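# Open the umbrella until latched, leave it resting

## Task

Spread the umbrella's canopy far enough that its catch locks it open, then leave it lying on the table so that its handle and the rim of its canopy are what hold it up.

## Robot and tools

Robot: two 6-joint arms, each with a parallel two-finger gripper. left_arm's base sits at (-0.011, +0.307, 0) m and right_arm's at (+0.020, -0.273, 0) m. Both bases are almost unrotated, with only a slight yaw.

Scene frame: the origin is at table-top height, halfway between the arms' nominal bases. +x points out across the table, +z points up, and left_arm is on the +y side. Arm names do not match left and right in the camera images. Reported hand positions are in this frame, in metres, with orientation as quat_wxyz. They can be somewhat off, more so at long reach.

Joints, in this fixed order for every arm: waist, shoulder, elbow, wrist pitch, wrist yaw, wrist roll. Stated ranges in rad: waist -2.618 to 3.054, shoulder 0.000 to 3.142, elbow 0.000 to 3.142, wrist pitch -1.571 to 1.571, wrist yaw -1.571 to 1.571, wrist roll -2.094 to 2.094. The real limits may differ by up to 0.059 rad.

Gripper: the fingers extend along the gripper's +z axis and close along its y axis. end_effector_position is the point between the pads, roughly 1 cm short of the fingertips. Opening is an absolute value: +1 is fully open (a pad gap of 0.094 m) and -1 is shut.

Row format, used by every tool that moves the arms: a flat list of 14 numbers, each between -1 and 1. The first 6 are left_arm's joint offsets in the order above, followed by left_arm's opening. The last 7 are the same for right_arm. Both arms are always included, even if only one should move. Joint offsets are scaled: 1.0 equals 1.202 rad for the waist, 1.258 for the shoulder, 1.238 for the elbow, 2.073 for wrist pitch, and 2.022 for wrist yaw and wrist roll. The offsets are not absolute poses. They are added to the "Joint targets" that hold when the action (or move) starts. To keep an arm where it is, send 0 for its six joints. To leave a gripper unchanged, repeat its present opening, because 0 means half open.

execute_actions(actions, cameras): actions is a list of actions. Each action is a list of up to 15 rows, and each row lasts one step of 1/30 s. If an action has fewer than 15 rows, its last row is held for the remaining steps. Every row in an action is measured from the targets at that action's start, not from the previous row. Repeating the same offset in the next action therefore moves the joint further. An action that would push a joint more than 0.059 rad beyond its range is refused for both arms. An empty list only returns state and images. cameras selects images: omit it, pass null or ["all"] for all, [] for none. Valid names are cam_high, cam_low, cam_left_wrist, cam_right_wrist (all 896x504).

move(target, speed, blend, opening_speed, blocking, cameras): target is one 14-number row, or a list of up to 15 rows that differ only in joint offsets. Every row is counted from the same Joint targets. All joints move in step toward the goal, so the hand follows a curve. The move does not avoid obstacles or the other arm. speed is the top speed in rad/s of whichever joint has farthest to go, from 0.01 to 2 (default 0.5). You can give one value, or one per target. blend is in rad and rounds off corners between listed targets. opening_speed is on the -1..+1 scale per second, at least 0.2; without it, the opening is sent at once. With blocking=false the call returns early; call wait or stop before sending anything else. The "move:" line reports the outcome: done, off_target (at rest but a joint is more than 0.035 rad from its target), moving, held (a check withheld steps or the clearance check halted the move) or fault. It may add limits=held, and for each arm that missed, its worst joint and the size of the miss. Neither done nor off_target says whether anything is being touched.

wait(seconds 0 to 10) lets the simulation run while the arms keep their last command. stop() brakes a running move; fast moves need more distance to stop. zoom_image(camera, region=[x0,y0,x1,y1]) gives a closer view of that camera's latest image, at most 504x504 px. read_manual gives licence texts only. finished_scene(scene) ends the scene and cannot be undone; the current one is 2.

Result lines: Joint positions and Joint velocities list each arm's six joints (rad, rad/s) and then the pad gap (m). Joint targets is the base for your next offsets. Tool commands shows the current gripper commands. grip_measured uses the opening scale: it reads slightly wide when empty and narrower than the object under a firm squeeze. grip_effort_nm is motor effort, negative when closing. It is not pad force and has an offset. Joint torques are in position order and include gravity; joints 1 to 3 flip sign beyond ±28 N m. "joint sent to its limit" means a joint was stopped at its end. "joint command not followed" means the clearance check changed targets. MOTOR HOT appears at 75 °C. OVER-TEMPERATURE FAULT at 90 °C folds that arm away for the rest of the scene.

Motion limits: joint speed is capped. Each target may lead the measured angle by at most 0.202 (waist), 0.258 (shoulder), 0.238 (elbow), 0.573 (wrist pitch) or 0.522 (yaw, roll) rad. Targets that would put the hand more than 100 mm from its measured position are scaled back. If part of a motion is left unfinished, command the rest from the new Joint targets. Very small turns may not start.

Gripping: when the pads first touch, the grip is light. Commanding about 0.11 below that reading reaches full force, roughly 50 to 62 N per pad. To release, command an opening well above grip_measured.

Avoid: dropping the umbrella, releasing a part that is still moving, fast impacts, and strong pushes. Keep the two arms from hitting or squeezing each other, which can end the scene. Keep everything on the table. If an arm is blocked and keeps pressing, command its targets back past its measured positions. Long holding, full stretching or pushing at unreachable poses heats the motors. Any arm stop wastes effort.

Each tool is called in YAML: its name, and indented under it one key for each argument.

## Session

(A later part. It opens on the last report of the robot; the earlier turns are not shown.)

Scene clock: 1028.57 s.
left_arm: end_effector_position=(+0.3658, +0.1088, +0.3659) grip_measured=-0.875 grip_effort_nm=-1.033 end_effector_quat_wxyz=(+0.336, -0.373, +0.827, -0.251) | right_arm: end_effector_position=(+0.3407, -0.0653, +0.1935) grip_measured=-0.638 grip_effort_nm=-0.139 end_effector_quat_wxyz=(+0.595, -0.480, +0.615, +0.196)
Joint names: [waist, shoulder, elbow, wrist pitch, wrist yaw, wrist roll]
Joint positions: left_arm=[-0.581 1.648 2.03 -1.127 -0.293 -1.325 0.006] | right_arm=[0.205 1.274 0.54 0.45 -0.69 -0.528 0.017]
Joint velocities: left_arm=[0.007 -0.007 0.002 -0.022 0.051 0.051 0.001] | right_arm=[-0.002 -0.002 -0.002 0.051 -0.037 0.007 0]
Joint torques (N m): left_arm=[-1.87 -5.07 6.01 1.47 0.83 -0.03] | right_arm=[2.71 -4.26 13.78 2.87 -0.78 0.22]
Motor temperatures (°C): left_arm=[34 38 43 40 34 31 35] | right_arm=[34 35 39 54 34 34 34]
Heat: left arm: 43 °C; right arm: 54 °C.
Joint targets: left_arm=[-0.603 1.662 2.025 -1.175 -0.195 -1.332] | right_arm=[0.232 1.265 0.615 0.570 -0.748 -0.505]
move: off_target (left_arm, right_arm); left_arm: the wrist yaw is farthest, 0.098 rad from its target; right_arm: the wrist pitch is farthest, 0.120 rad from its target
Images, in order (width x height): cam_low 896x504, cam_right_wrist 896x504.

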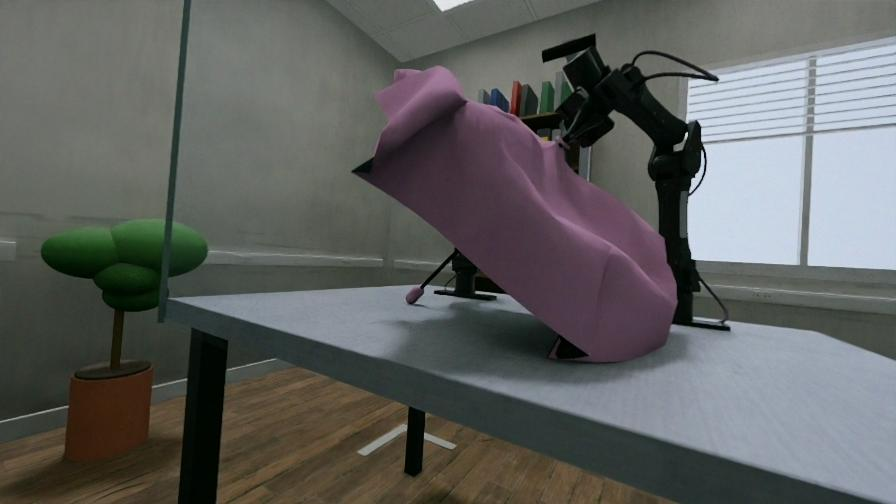

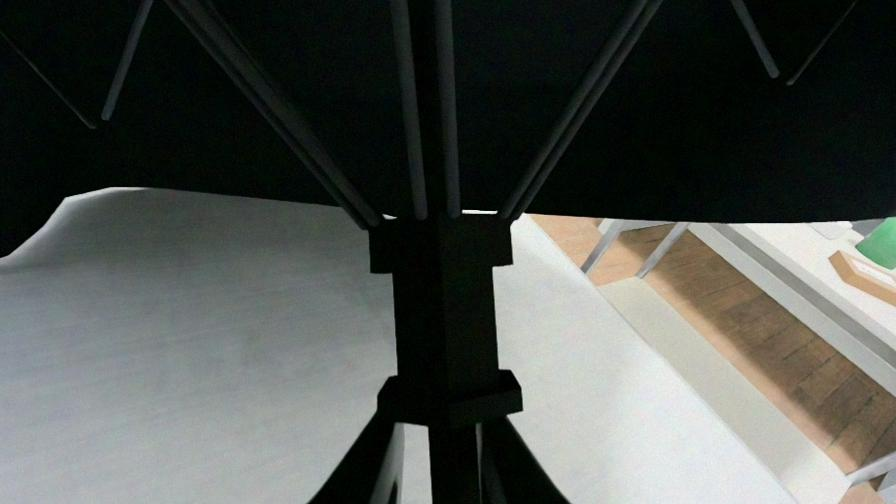

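move:
  target: [-0.006, 0.0064, -0.0045, -0.0055, 0.0158, -0.93, 0, 0.0408, -0.0048, 0.0404, -0.0019, 0.0121, 0.0101, -0.64]
  speed: 0.05
  cameras: ["cam_high", "cam_right_wrist"]

the call would take left_arm's wrist roll more than 0.059 radians past the lower end of its range (-2.094 radians), so nothing of the call was run. Give that joint a number nearer 0 in that row, or first move the joint away from that end.
Scene clock: 1047.80 s.
left_arm: end_effector_position=(+0.3658, +0.1088, +0.3659) grip_measured=-0.875 grip_effort_nm=-1.038 end_effector_quat_wxyz=(+0.336, -0.373, +0.827, -0.251) | right_arm: end_effector_position=(+0.3407, -0.0653, +0.1935) grip_measured=-0.638 grip_effort_nm=-0.139 end_effector_quat_wxyz=(+0.595, -0.480, +0.615, +0.196)
Joint names: [waist, shoulder, elbow, wrist pitch, wrist yaw, wrist roll]
Joint positions: left_arm=[-0.581 1.648 2.03 -1.127 -0.293 -1.325 0.006] | right_arm=[0.205 1.274 0.54 0.45 -0.69 -0.528 0.017]
Joint velocities: left_arm=[0.007 -0.012 -0.022 -0.007 -0.007 -0.022 -0.001] | right_arm=[0.002 -0.002 -0.022 0.022 -0.007 -0.022 0]
Joint torques (N m): left_arm=[-1.85 -5.05 6 1.47 0.83 -0.03] | right_arm=[2.69 -4.27 13.76 2.87 -0.76 0.23]
Motor temperatures (°C): left_arm=[34 38 42 40 34 31 35] | right_arm=[34 35 40 58 34 34 34]
Heat: left arm: 42 °C; right arm: 58 °C.
Joint targets: left_arm=[-0.603 1.662 2.025 -1.175 -0.195 -1.332] | right_arm=[0.232 1.265 0.615 0.570 -0.748 -0.506]
Tool commands: left_gripper/opening=-0.93 right_gripper/opening=-0.64

move:
  target: [-0.006, 0.0064, -0.0045, -0.0055, 0.0158, 0, -0.93, 0.0408, -0.0048, 0.0404, -0.0019, 0.0121, 0.0101, -0.64]
  speed: 0.05
  cameras: ["cam_high", "cam_right_wrist"]

Scene clock: 1050.23 s.
left_arm: end_effector_position=(+0.3667, +0.1129, +0.3703) grip_measured=-0.875 grip_effort_nm=-1.033 end_effector_quat_wxyz=(+0.348, -0.375, +0.823, -0.248) | right_arm: end_effector_position=(+0.3400, -0.0539, +0.2001) grip_measured=-0.638 grip_effort_nm=-0.134 end_effector_quat_wxyz=(+0.590, -0.480, +0.617, +0.203)
Joint names: [waist, shoulder, elbow, wrist pitch, wrist yaw, wrist roll]
Joint positions: left_arm=[-0.581 1.641 2.03 -1.121 -0.316 -1.32 0.006] | right_arm=[0.247 1.274 0.575 0.414 -0.658 -0.507 0.017]
Joint velocities: left_arm=[-0.012 0.002 -0.002 -0.051 0.007 0.037 0] | right_arm=[0.002 0.022 0.002 -0.037 0.066 0.051 -0.001]
Joint torques (N m): left_arm=[-2.5 -3.95 5.56 1.31 1.35 -0.1] | right_arm=[3.43 -4.79 15.23 3.18 -0.86 0.21]
Motor temperatures (°C): left_arm=[34 38 42 40 35 31 35] | right_arm=[34 35 40 59 34 34 34]
Heat: left arm: 42 °C; right arm: 59 °C.
Joint targets: left_arm=[-0.610 1.670 2.019 -1.186 -0.163 -1.332] | right_arm=[0.281 1.259 0.665 0.566 -0.724 -0.485]
move: off_target (left_arm, right_arm); left_arm: the wrist yaw is farthest, 0.153 rad from its target; right_arm: the wrist pitch is farthest, 0.152 rad from its target
Images, in order (width x height): cam_high 896x504, cam_right_wrist 896x504.

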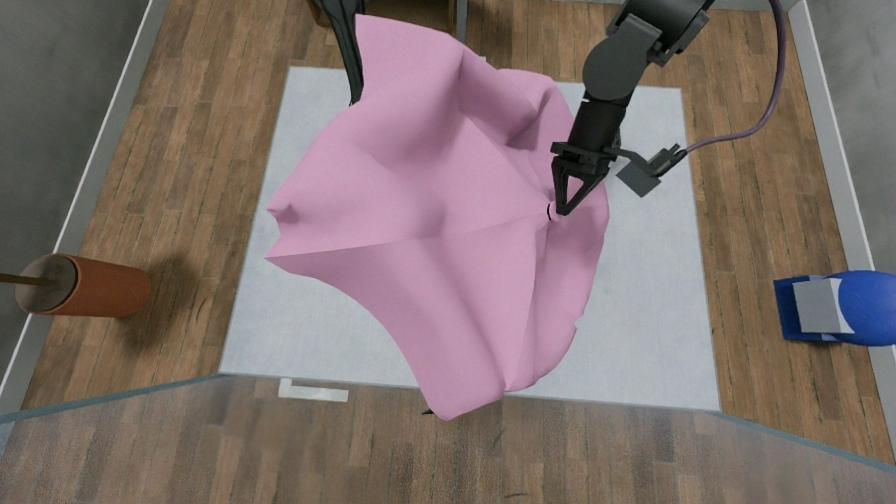

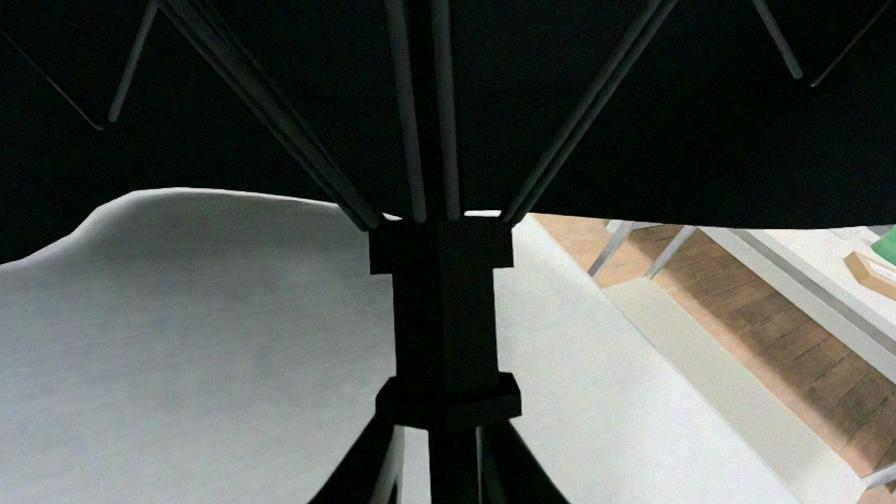

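move:
  target: [-0.0092, 0.0095, -0.0068, -0.0082, 0.0237, 0, -0.93, 0.051, 0, 0.0565, -0.0069, 0.018, 0.0112, -0.64]
  speed: 0.05
  cameras: ["cam_high", "cam_right_wrist", "cam_low"]

Scene clock: 1056.73 s.
left_arm: end_effector_position=(+0.3667, +0.1182, +0.3741) grip_measured=-0.875 grip_effort_nm=-1.038 end_effector_quat_wxyz=(+0.358, -0.377, +0.819, -0.242) | right_arm: end_effector_position=(+0.3387, -0.0407, +0.2052) grip_measured=-0.638 grip_effort_nm=-0.144 end_effector_quat_wxyz=(+0.577, -0.480, +0.628, +0.208)
Joint names: [waist, shoulder, elbow, wrist pitch, wrist yaw, wrist roll]
Joint positions: left_arm=[-0.581 1.637 2.036 -1.127 -0.342 -1.315 0.006] | right_arm=[0.3 1.274 0.625 0.34 -0.61 -0.487 0.017]
Joint velocities: left_arm=[-0.007 -0.012 0.012 -0.037 0.007 -0.022 0] | right_arm=[-0.002 -0.007 -0.012 -0.081 -0.066 -0.051 -0.001]
Joint torques (N m): left_arm=[-3.47 -2.74 4.45 1.19 2.07 -0.15] | right_arm=[4.07 -4.89 16.76 3.68 -0.95 0.25]
Motor temperatures (°C): left_arm=[34 37 42 40 35 31 35] | right_arm=[34 35 41 61 35 34 34]
Heat: left arm: 42 °C; right arm: 61 °C.
Joint targets: left_arm=[-0.621 1.682 2.011 -1.203 -0.115 -1.332] | right_arm=[0.341 1.260 0.730 0.543 -0.684 -0.463]
move: off_target (left_arm, right_arm); left_arm: the wrist yaw is farthest, 0.227 rad from its target; right_arm: the wrist pitch is farthest, 0.212 rad from its target
Images, in order (width x height): cam_high 896x504, cam_low 896x504, cam_right_wrist 896x504.

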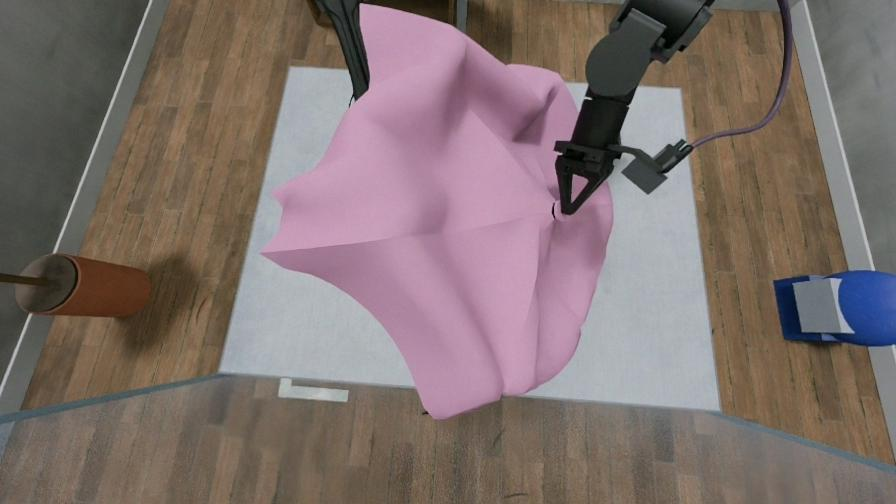

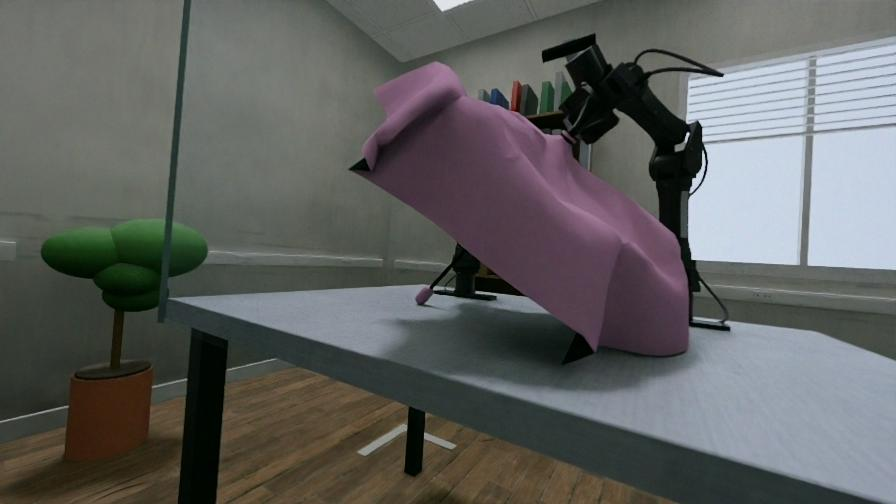

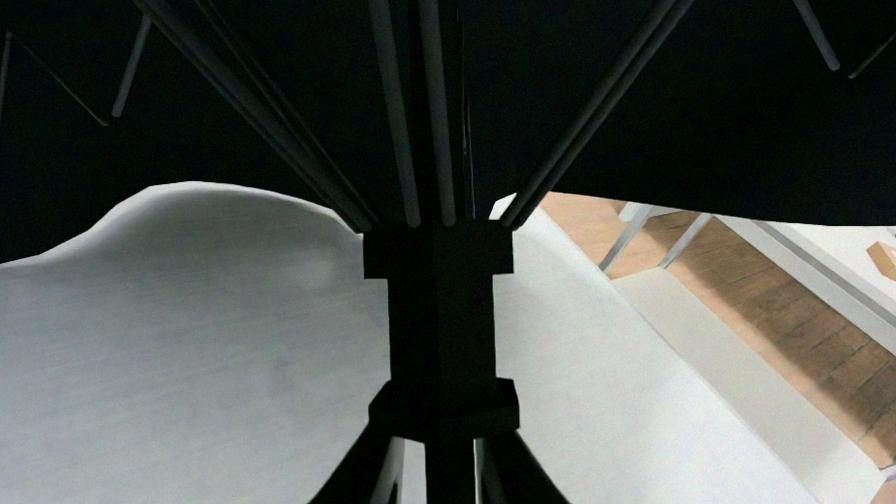

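zoom_image:
  camera: "cam_low"
  region: [400, 220, 760, 420]

Scaled by 1.400 from the camera's 896x504 image, which has a finer 1280x720 frame.

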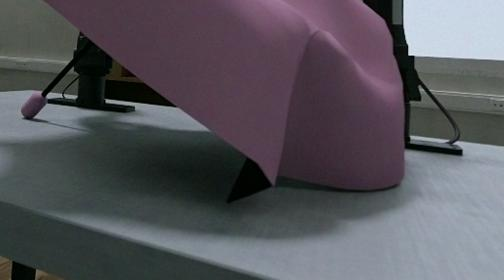

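move:
  target: [0.0266, -0.0286, 0.0202, 0.0246, -0.0712, 0, -0.93, -0.0915, 0.0048, -0.0969, -0.0193, -0.0153, -0.0213, -0.64]
  speed: 0.08
  cameras: ["cam_low", "cam_right_wrist"]

Scene clock: 1085.17 s.
left_arm: end_effector_position=(+0.3651, +0.1133, +0.3749) grip_measured=-0.875 grip_effort_nm=-1.033 end_effector_quat_wxyz=(+0.350, -0.372, +0.822, -0.253) | right_arm: end_effector_position=(+0.3424, -0.0544, +0.2056) grip_measured=-0.638 grip_effort_nm=-0.144 end_effector_quat_wxyz=(+0.585, -0.480, +0.619, +0.210)
Joint names: [waist, shoulder, elbow, wrist pitch, wrist yaw, wrist roll]
Joint positions: left_arm=[-0.581 1.635 2.036 -1.121 -0.312 -1.314 0.006] | right_arm=[0.235 1.276 0.608 0.373 -0.681 -0.505 0.017]
Joint velocities: left_arm=[0.022 -0.007 0.002 0.037 0.007 -0.051 0] | right_arm=[0.007 -0.017 0.002 0.037 -0.007 -0.095 0]
Joint torques (N m): left_arm=[-0.73 -5.11 6.38 1.67 0.37 -0.15] | right_arm=[-0.42 -4.62 7.45 2.96 -0.5 0]
Motor temperatures (°C): left_arm=[34 37 42 39 39 31 35] | right_arm=[34 35 41 71 35 34 34]
Heat: left arm: 42 °C; right arm: 71 °C.
Joint targets: left_arm=[-0.590 1.646 2.036 -1.152 -0.259 -1.332] | right_arm=[0.231 1.266 0.610 0.504 -0.715 -0.507]
move: off_target (left_arm, right_arm); left_arm: the wrist yaw is farthest, 0.053 rad from its target; right_arm: the wrist pitch is farthest, 0.130 rad from its target
Images, in order (width x height): cam_low 896x504, cam_right_wrist 896x504.

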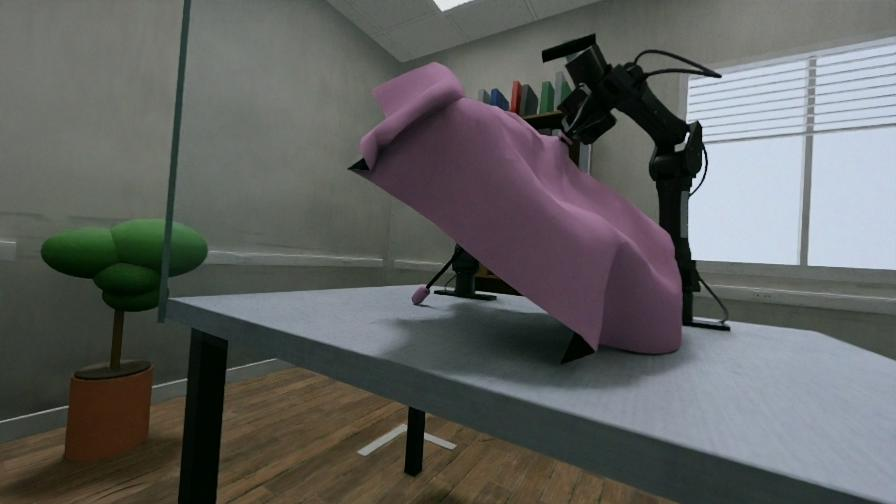

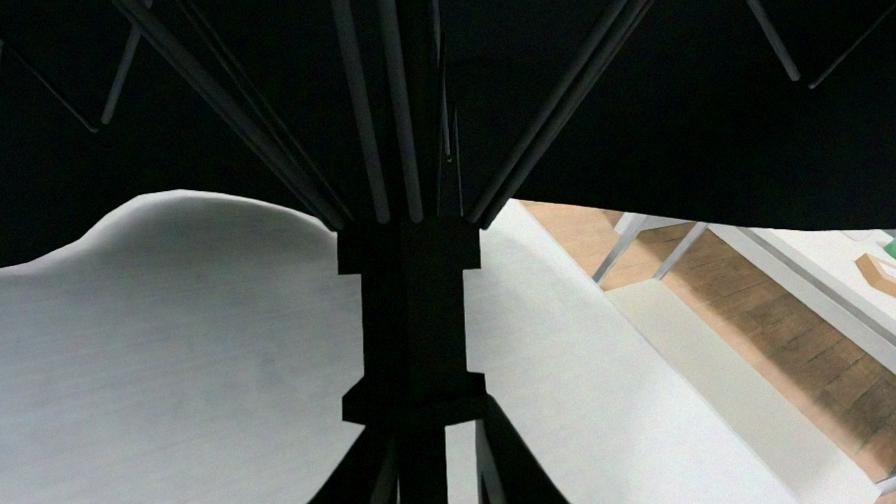

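move:
  target: [0, 0, 0, 0, 0, 0, -0.93, -0.0416, 0, -0.0485, -0.0434, -0.02, -0.01, -0.64]
  speed: 0.12
  cameras: ["cam_high", "cam_right_wrist"]

Scene clock: 1096.37 s.
left_arm: end_effector_position=(+0.3626, +0.1102, +0.3726) grip_measured=-0.875 grip_effort_nm=-1.038 end_effector_quat_wxyz=(+0.339, -0.368, +0.827, -0.257) | right_arm: end_effector_position=(+0.3403, -0.0657, +0.1977) grip_measured=-0.638 grip_effort_nm=-0.134 end_effector_quat_wxyz=(+0.586, -0.480, +0.616, +0.215)
Joint names: [waist, shoulder, elbow, wrist pitch, wrist yaw, wrist roll]
Joint positions: left_arm=[-0.581 1.635 2.036 -1.129 -0.288 -1.314 0.006] | right_arm=[0.186 1.276 0.57 0.405 -0.738 -0.518 0.017]
Joint velocities: left_arm=[-0.012 0.012 0.002 -0.051 -0.081 -0.022 0.001] | right_arm=[-0.017 0.002 -0.007 0.022 -0.037 0.022 0.001]
Joint torques (N m): left_arm=[-0.72 -5.12 6.37 1.75 0.15 -0.16] | right_arm=[-0.51 -4.51 5.46 1.8 -0.32 -0.08]
Motor temperatures (°C): left_arm=[34 37 42 40 37 31 35] | right_arm=[34 35 40 66 35 34 34]
Heat: left arm: 42 °C; right arm: 66 °C.
Joint targets: left_arm=[-0.590 1.646 2.036 -1.152 -0.259 -1.332] | right_arm=[0.181 1.266 0.550 0.413 -0.756 -0.527]
move: done
Images, in order (width x height): cam_high 896x504, cam_right_wrist 896x504.

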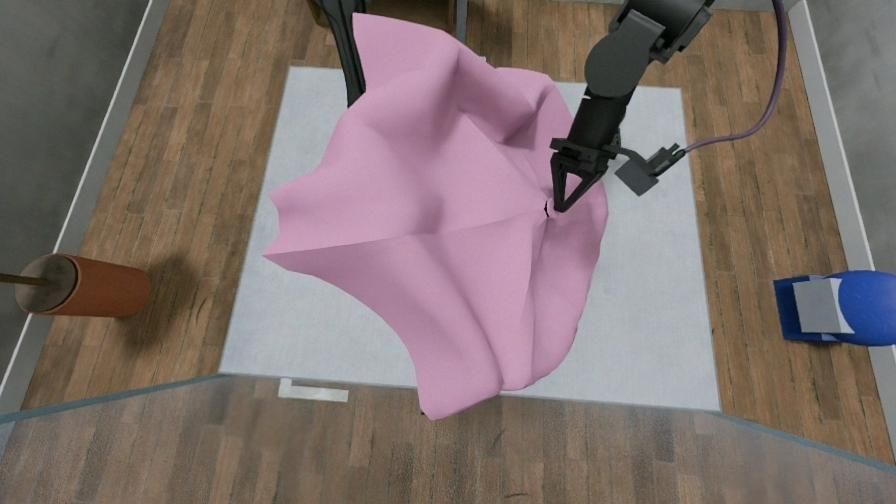

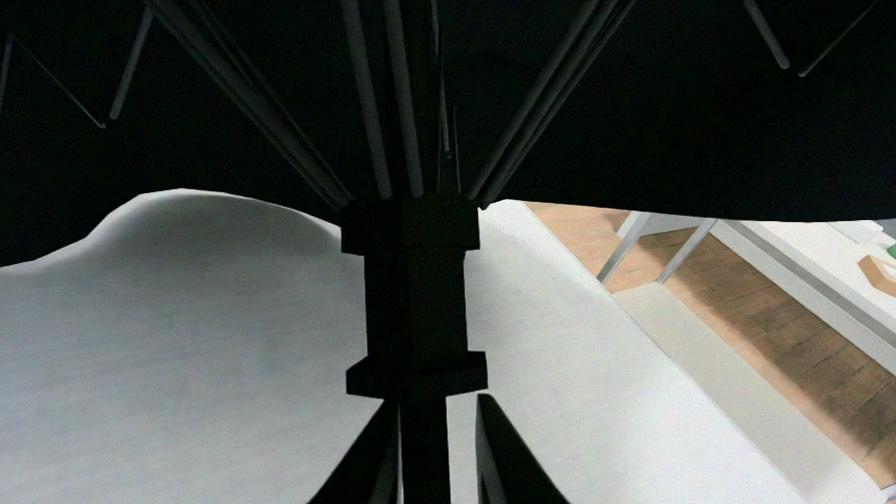

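execute_actions:
  actions: []

zoom_image:
  camera: "cam_low"
  region: [140, 260, 500, 460]

zoom_image:
  camera: "cam_low"
  region: [536, 260, 896, 460]

Scene clock: 1102.20 s.
left_arm: end_effector_position=(+0.3626, +0.1102, +0.3726) grip_measured=-0.875 grip_effort_nm=-1.043 end_effector_quat_wxyz=(+0.339, -0.368, +0.827, -0.257) | right_arm: end_effector_position=(+0.3402, -0.0656, +0.1977) grip_measured=-0.638 grip_effort_nm=-0.129 end_effector_quat_wxyz=(+0.586, -0.481, +0.616, +0.215)
Joint names: [waist, shoulder, elbow, wrist pitch, wrist yaw, wrist roll]
Joint positions: left_arm=[-0.581 1.635 2.036 -1.129 -0.288 -1.314 0.006] | right_arm=[0.186 1.276 0.57 0.405 -0.739 -0.518 0.017]
Joint velocities: left_arm=[-0.002 0.012 0.012 0.081 -0.037 0.051 0] | right_arm=[-0.012 -0.002 0.007 0.037 0.081 0.007 0]
Joint torques (N m): left_arm=[-0.73 -5.12 6.39 1.75 0.15 -0.15] | right_arm=[-0.51 -4.48 5.5 1.81 -0.32 -0.07]
Motor temperatures (°C): left_arm=[34 37 42 40 37 31 35] | right_arm=[34 35 39 64 34 34 34]
Heat: left arm: 42 °C; right arm: 64 °C.
Joint targets: left_arm=[-0.590 1.646 2.036 -1.152 -0.259 -1.332] | right_arm=[0.181 1.266 0.550 0.413 -0.756 -0.527]
Tool commands: left_gripper/opening=-0.93 right_gripper/opening=-0.64

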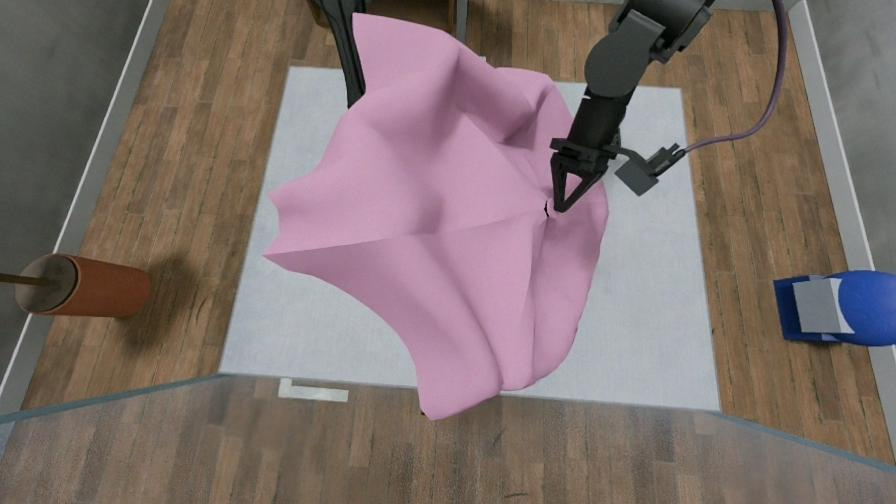

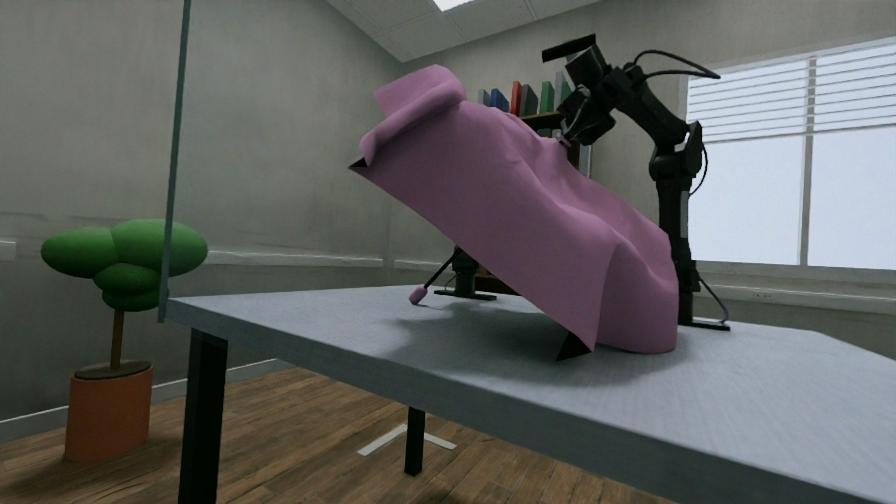

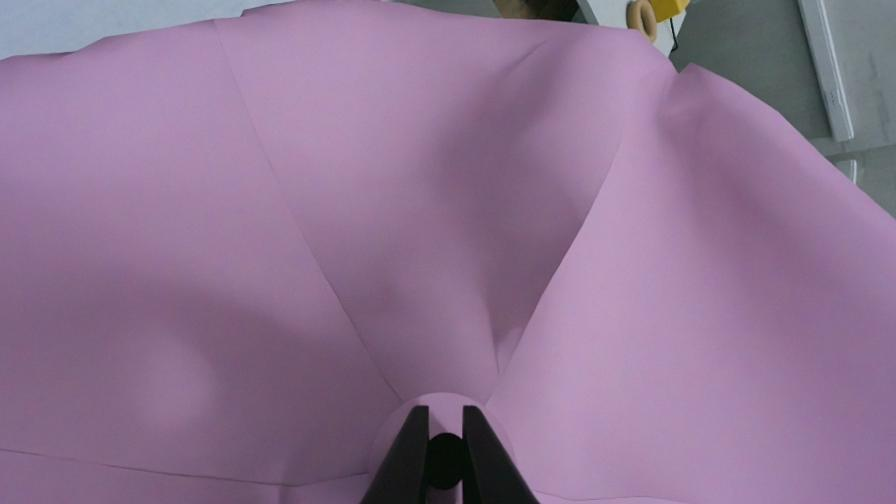

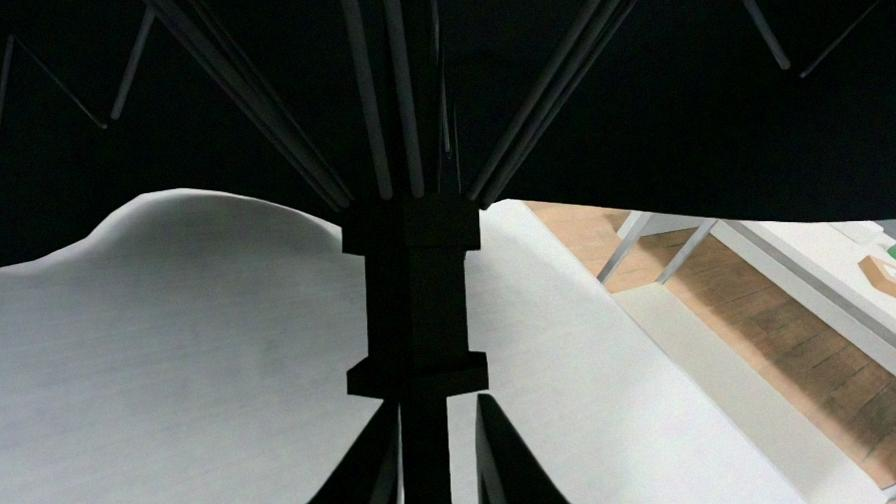

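Scaled by 1.400 from the camera's 896x504 image, which has a finer 1280x720 frame.

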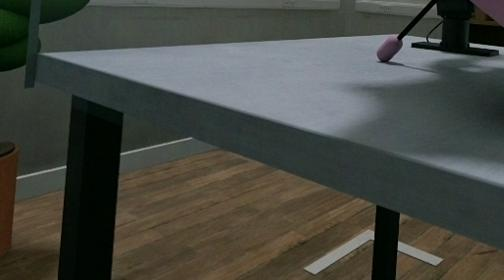

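Scaled by 1.400 from the camera's 896x504 image, which has a finer 1280x720 frame.

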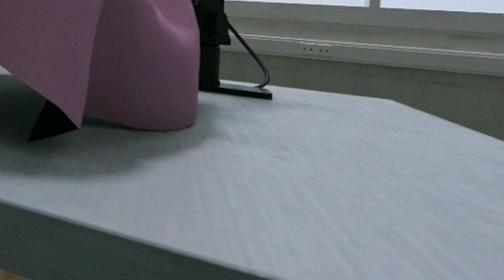

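zoom_image:
  camera: "cam_low"
  region: [500, 20, 760, 180]

zoom_image:
  camera: "cam_low"
  region: [390, 240, 520, 320]

zoom_image:
  camera: "cam_low"
  region: [540, 290, 740, 390]

Scaled by 1.938 from the camera's 896x504 image, which has a finer 1280x720 frame.

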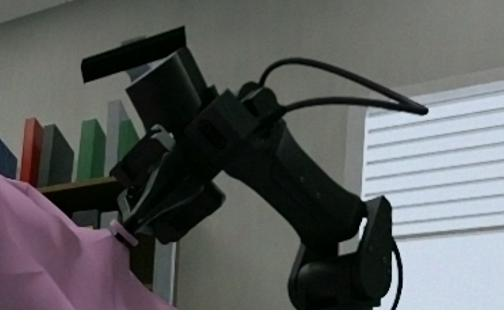

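Scaled by 3.877 from the camera's 896x504 image, which has a finer 1280x720 frame.

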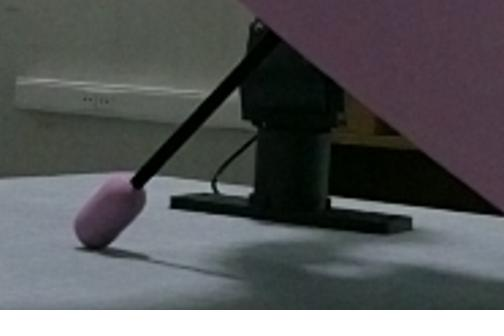

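Scaled by 2.520 from the camera's 896x504 image, which has a finer 1280x720 frame.

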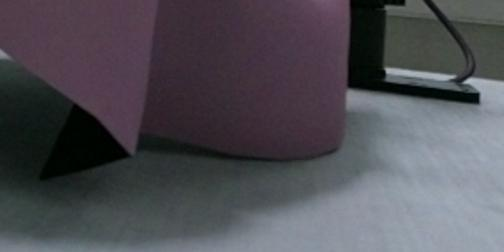

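zoom_image:
  camera: "cam_right_wrist"
  region: [0, 0, 448, 252]

zoom_image:
  camera: "cam_right_wrist"
  region: [448, 0, 896, 252]

Scaled by 1.125 from the camera's 896x504 image, which has a finer 1280x720 frame.

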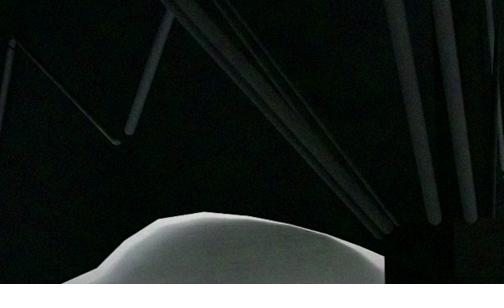

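Scaled by 1.125 from the camera's 896x504 image, which has a finer 1280x720 frame.

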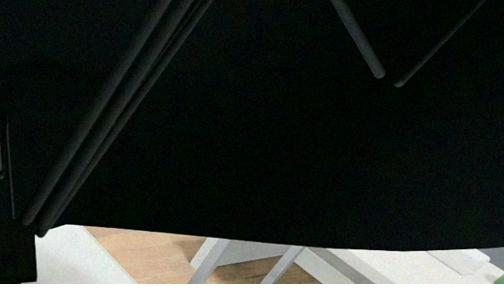

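zoom_image:
  camera: "cam_right_wrist"
  region: [700, 0, 896, 110]

zoom_image:
  camera: "cam_right_wrist"
  region: [0, 0, 196, 150]

zoom_image:
  camera: "cam_right_wrist"
  region: [300, 60, 540, 240]

Scaled by 2.571 from the camera's 896x504 image, which has a finer 1280x720 frame.

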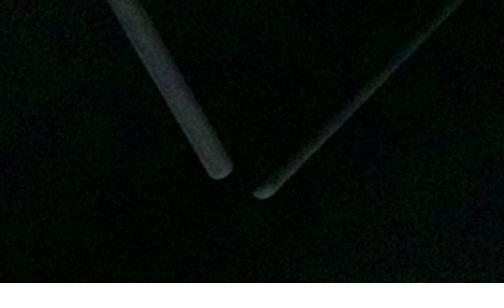

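Scaled by 2.571 from the camera's 896x504 image, which has a finer 1280x720 frame.

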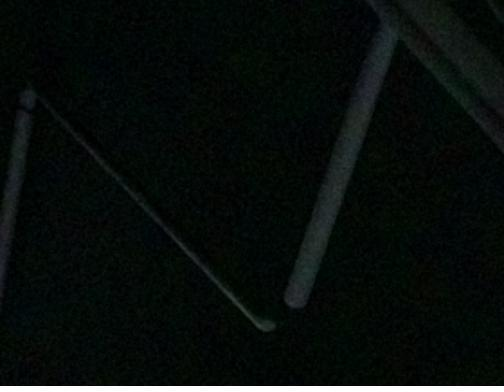

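Scaled by 2.100 from the camera's 896x504 image, which has a finer 1280x720 frame.

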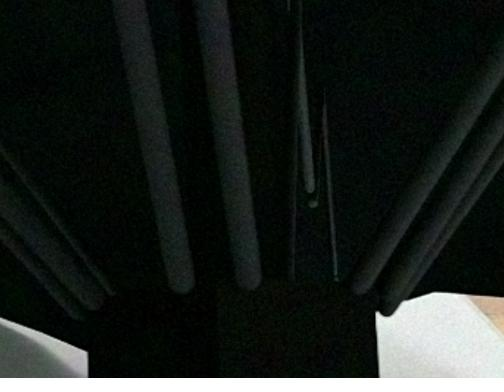

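move:
  target: [-0.0408, 0.0835, 0.1761, -0.0598, -0.0178, -0.0173, -0.93, -0.0151, -0.0407, 0.0027, -0.0288, -0.0085, -0.0025, -0.64]
  speed: 0.1

Scene clock: 1257.13 s.
left_arm: end_effector_position=(+0.3565, +0.0971, +0.3765) grip_measured=-0.875 grip_effort_nm=-1.038 end_effector_quat_wxyz=(+0.323, -0.371, +0.837, -0.239) | right_arm: end_effector_position=(+0.3380, -0.0735, +0.2015) grip_measured=-0.638 grip_effort_nm=-0.139 end_effector_quat_wxyz=(+0.586, -0.476, +0.621, +0.211)
Joint names: [waist, shoulder, elbow, wrist pitch, wrist yaw, wrist roll]
Joint positions: left_arm=[-0.624 1.734 2.224 -1.282 -0.311 -1.355 0.006] | right_arm=[0.164 1.238 0.57 0.357 -0.744 -0.524 0.017]
Joint velocities: left_arm=[-0.007 0.002 0.007 -0.037 -0.022 -0.051 -0.001] | right_arm=[-0.007 -0.007 0.012 0.037 -0.051 0.007 -0.001]
Joint torques (N m): left_arm=[-1.26 -5.23 8.43 1.96 -0.01 -0.08] | right_arm=[-0.23 -5.35 5.82 1.69 -0.46 -0.07]
Motor temperatures (°C): left_arm=[34 37 42 43 33 31 35] | right_arm=[34 35 37 53 33 34 34]
Heat: left arm: 43 °C; right arm: 53 °C.
Joint targets: left_arm=[-0.639 1.751 2.254 -1.276 -0.295 -1.367] | right_arm=[0.162 1.215 0.554 0.354 -0.773 -0.532]
move: done

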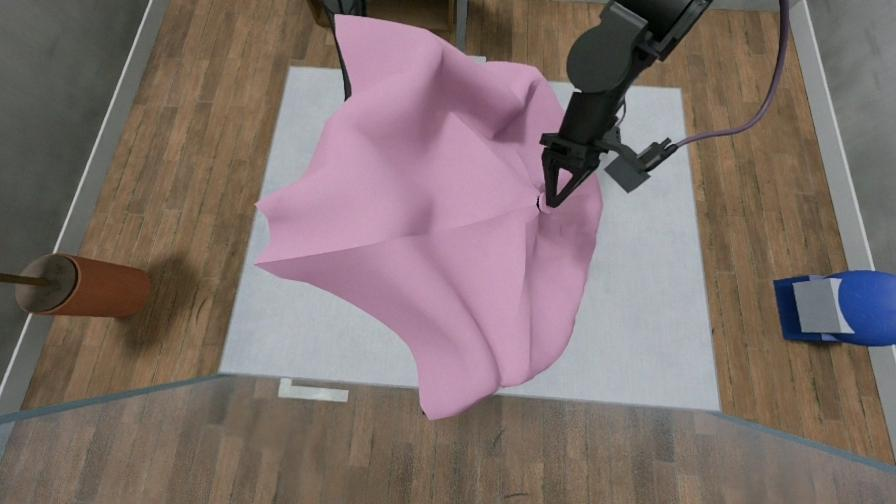

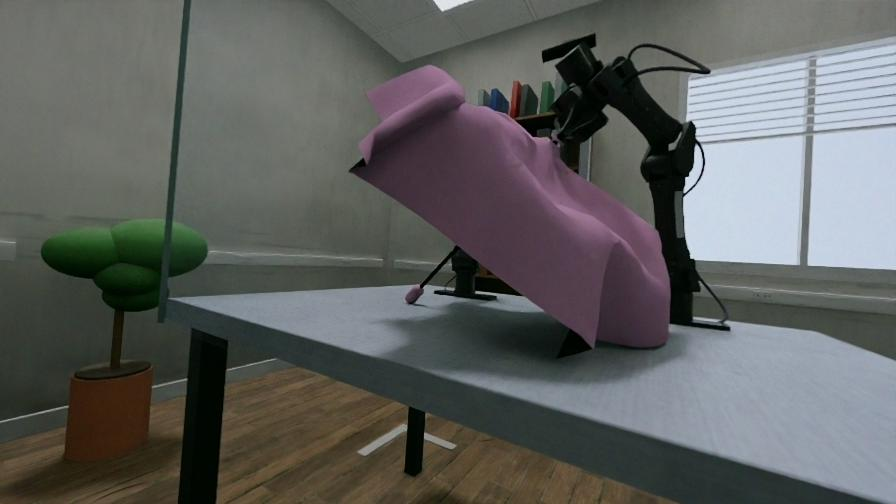

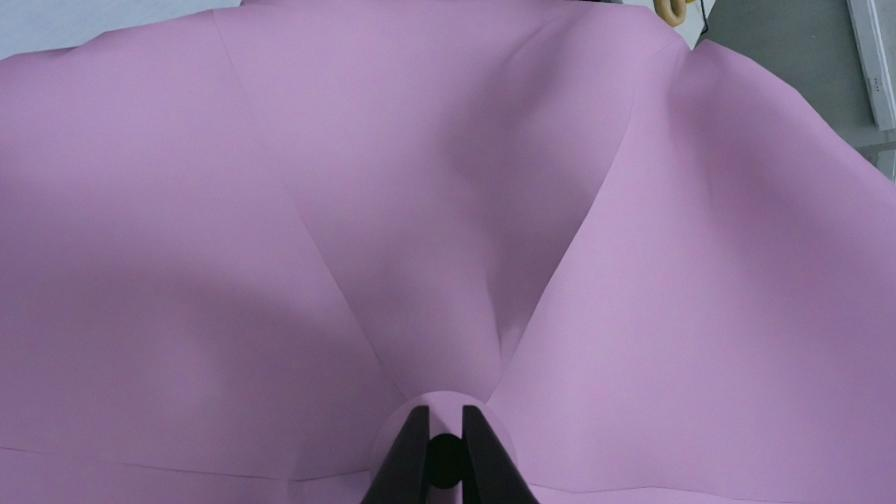

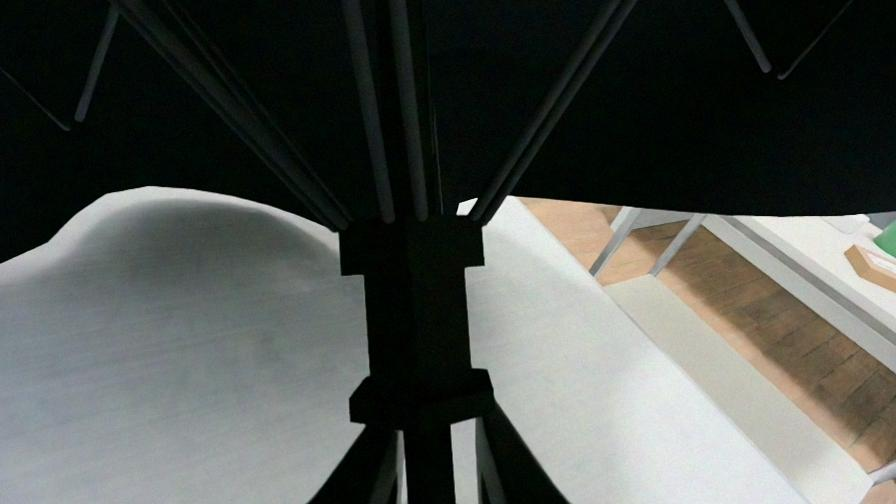

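move:
  target: [0, -0.0095, 0.0242, 0, 0, 0, -0.93, 0, 0, 0, 0, 0, 0, -0.64]
  speed: 0.1
  cameras: ["cam_low", "cam_right_wrist"]

Scene clock: 1259.70 s.
left_arm: end_effector_position=(+0.3519, +0.0948, +0.3813) grip_measured=-0.875 grip_effort_nm=-1.038 end_effector_quat_wxyz=(+0.319, -0.367, +0.839, -0.245) | right_arm: end_effector_position=(+0.3368, -0.0727, +0.2018) grip_measured=-0.638 grip_effort_nm=-0.139 end_effector_quat_wxyz=(+0.585, -0.478, +0.619, +0.214)
Joint names: [waist, shoulder, elbow, wrist pitch, wrist yaw, wrist roll]
Joint positions: left_arm=[-0.631 1.734 2.247 -1.299 -0.301 -1.356 0.006] | right_arm=[0.164 1.238 0.57 0.357 -0.752 -0.524 0.017]
Joint velocities: left_arm=[-0.002 -0.007 -0.027 0.007 -0.022 0.007 0] | right_arm=[0.002 -0.002 -0.007 0.022 -0.066 0.051 -0.001]
Joint torques (N m): left_arm=[-0.65 -6.01 8.92 2.16 -0.09 -0.08] | right_arm=[-0.21 -5.31 5.82 1.69 -0.37 -0.06]
Motor temperatures (°C): left_arm=[34 37 42 43 33 31 35] | right_arm=[34 35 37 53 33 34 34]
Heat: left arm: 43 °C; right arm: 53 °C.
Joint targets: left_arm=[-0.638 1.739 2.284 -1.276 -0.295 -1.367] | right_arm=[0.162 1.215 0.554 0.354 -0.773 -0.532]
move: off_target (left_arm); left_arm: the elbow is farthest, 0.037 rad from its target
Images, in order (width x height): cam_low 896x504, cam_right_wrist 896x504.

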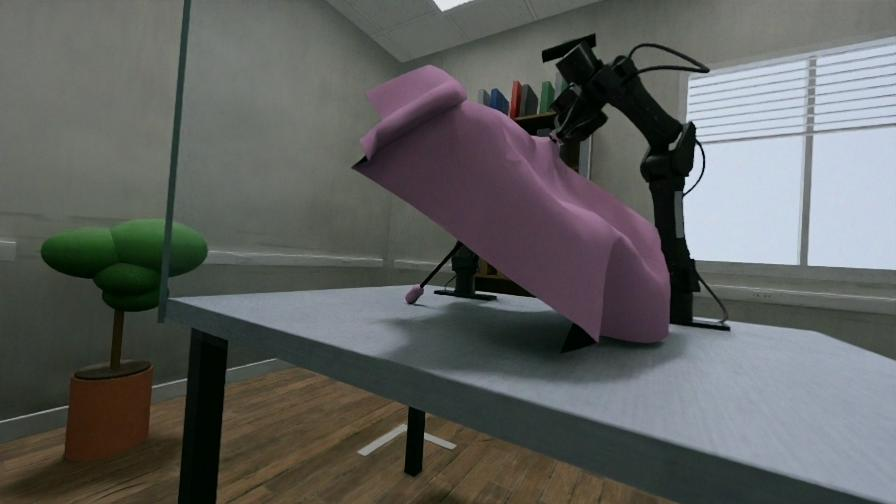

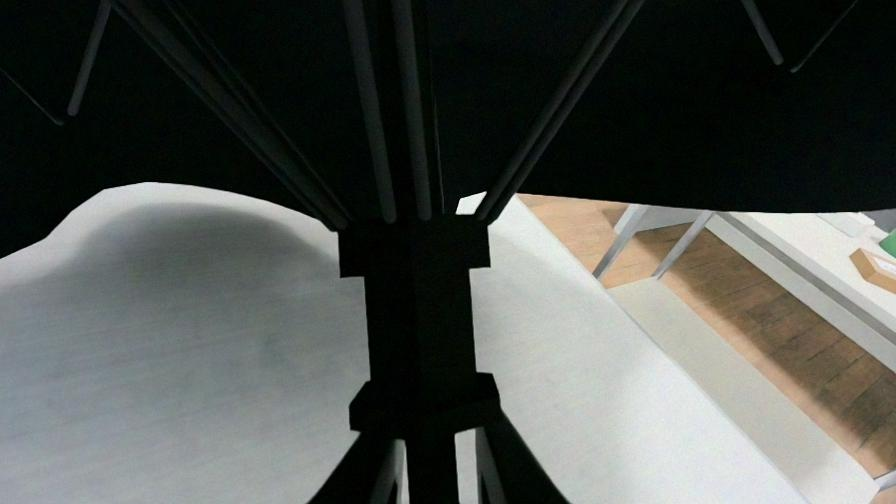

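move:
  target:
    - [-0.0233, 0.0262, -0.0218, -0.0338, 0.0791, 0, -0.93, 0.0374, 0.0095, 0.0929, 0.0661, -0.0094, 0.0148, -0.64]
    - [-0.0358, 0.0397, -0.0323, -0.0521, 0.1207, 0, -0.93, 0.0724, 0.004, 0.1349, 0.089, -0.0094, 0.0242, -0.64]
  speed: 0.12
  blend: 0.02
  cameras: ["cam_low", "cam_right_wrist"]

Scene clock: 1278.70 s.
left_arm: end_effector_position=(+0.3446, +0.0952, +0.3821) grip_measured=-0.875 grip_effort_nm=-1.033 end_effector_quat_wxyz=(+0.307, -0.363, +0.845, -0.245) | right_arm: end_effector_position=(+0.3332, -0.0568, +0.2139) grip_measured=-0.638 grip_effort_nm=-0.139 end_effector_quat_wxyz=(+0.584, -0.487, +0.609, +0.225)
Joint names: [waist, shoulder, elbow, wrist pitch, wrist yaw, wrist roll]
Joint positions: left_arm=[-0.631 1.734 2.271 -1.339 -0.277 -1.356 0.006] | right_arm=[0.214 1.238 0.611 0.331 -0.739 -0.51 0.017]
Joint velocities: left_arm=[-0.012 -0.007 0.002 -0.051 0.007 -0.051 0] | right_arm=[0.002 -0.012 0.002 0.051 0.051 0.007 0]
Joint torques (N m): left_arm=[-4.34 -2.35 3.7 1.43 2.08 -0.07] | right_arm=[3.52 -4.98 17.18 3.67 -0.72 0.27]
Motor temperatures (°C): left_arm=[34 37 42 43 33 31 35] | right_arm=[34 35 38 53 33 34 34]
Heat: left arm: 43 °C; right arm: 53 °C.
Joint targets: left_arm=[-0.682 1.789 2.244 -1.384 -0.051 -1.367] | right_arm=[0.250 1.220 0.721 0.538 -0.792 -0.483]
move: off_target (left_arm, right_arm); left_arm: the wrist yaw is farthest, 0.226 rad from its target; right_arm: the wrist pitch is farthest, 0.208 rad from its target
Images, in order (width x height): cam_low 896x504, cam_right_wrist 896x504.

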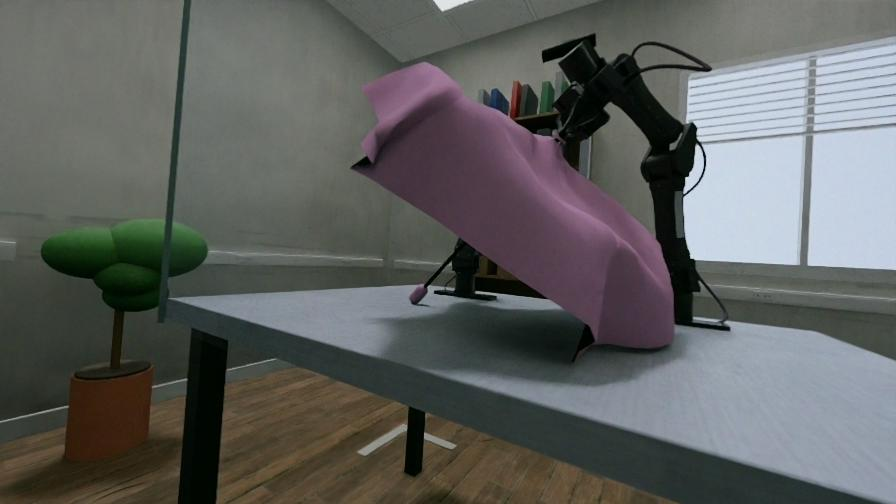

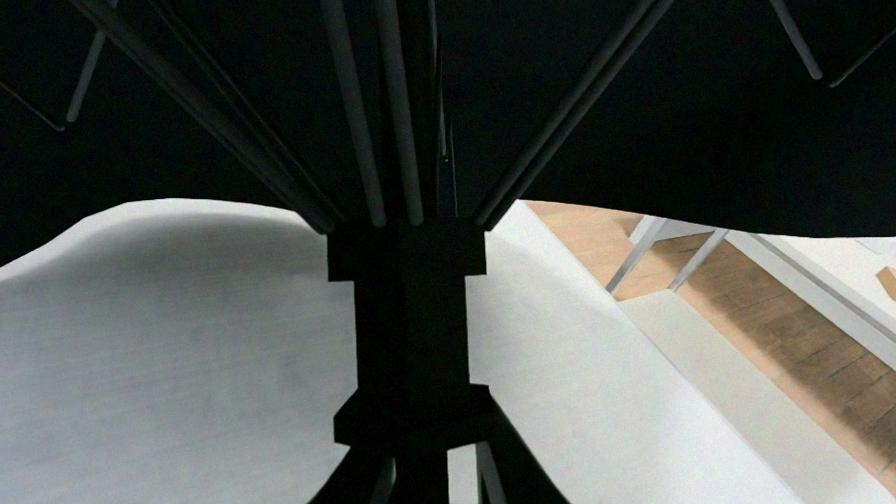

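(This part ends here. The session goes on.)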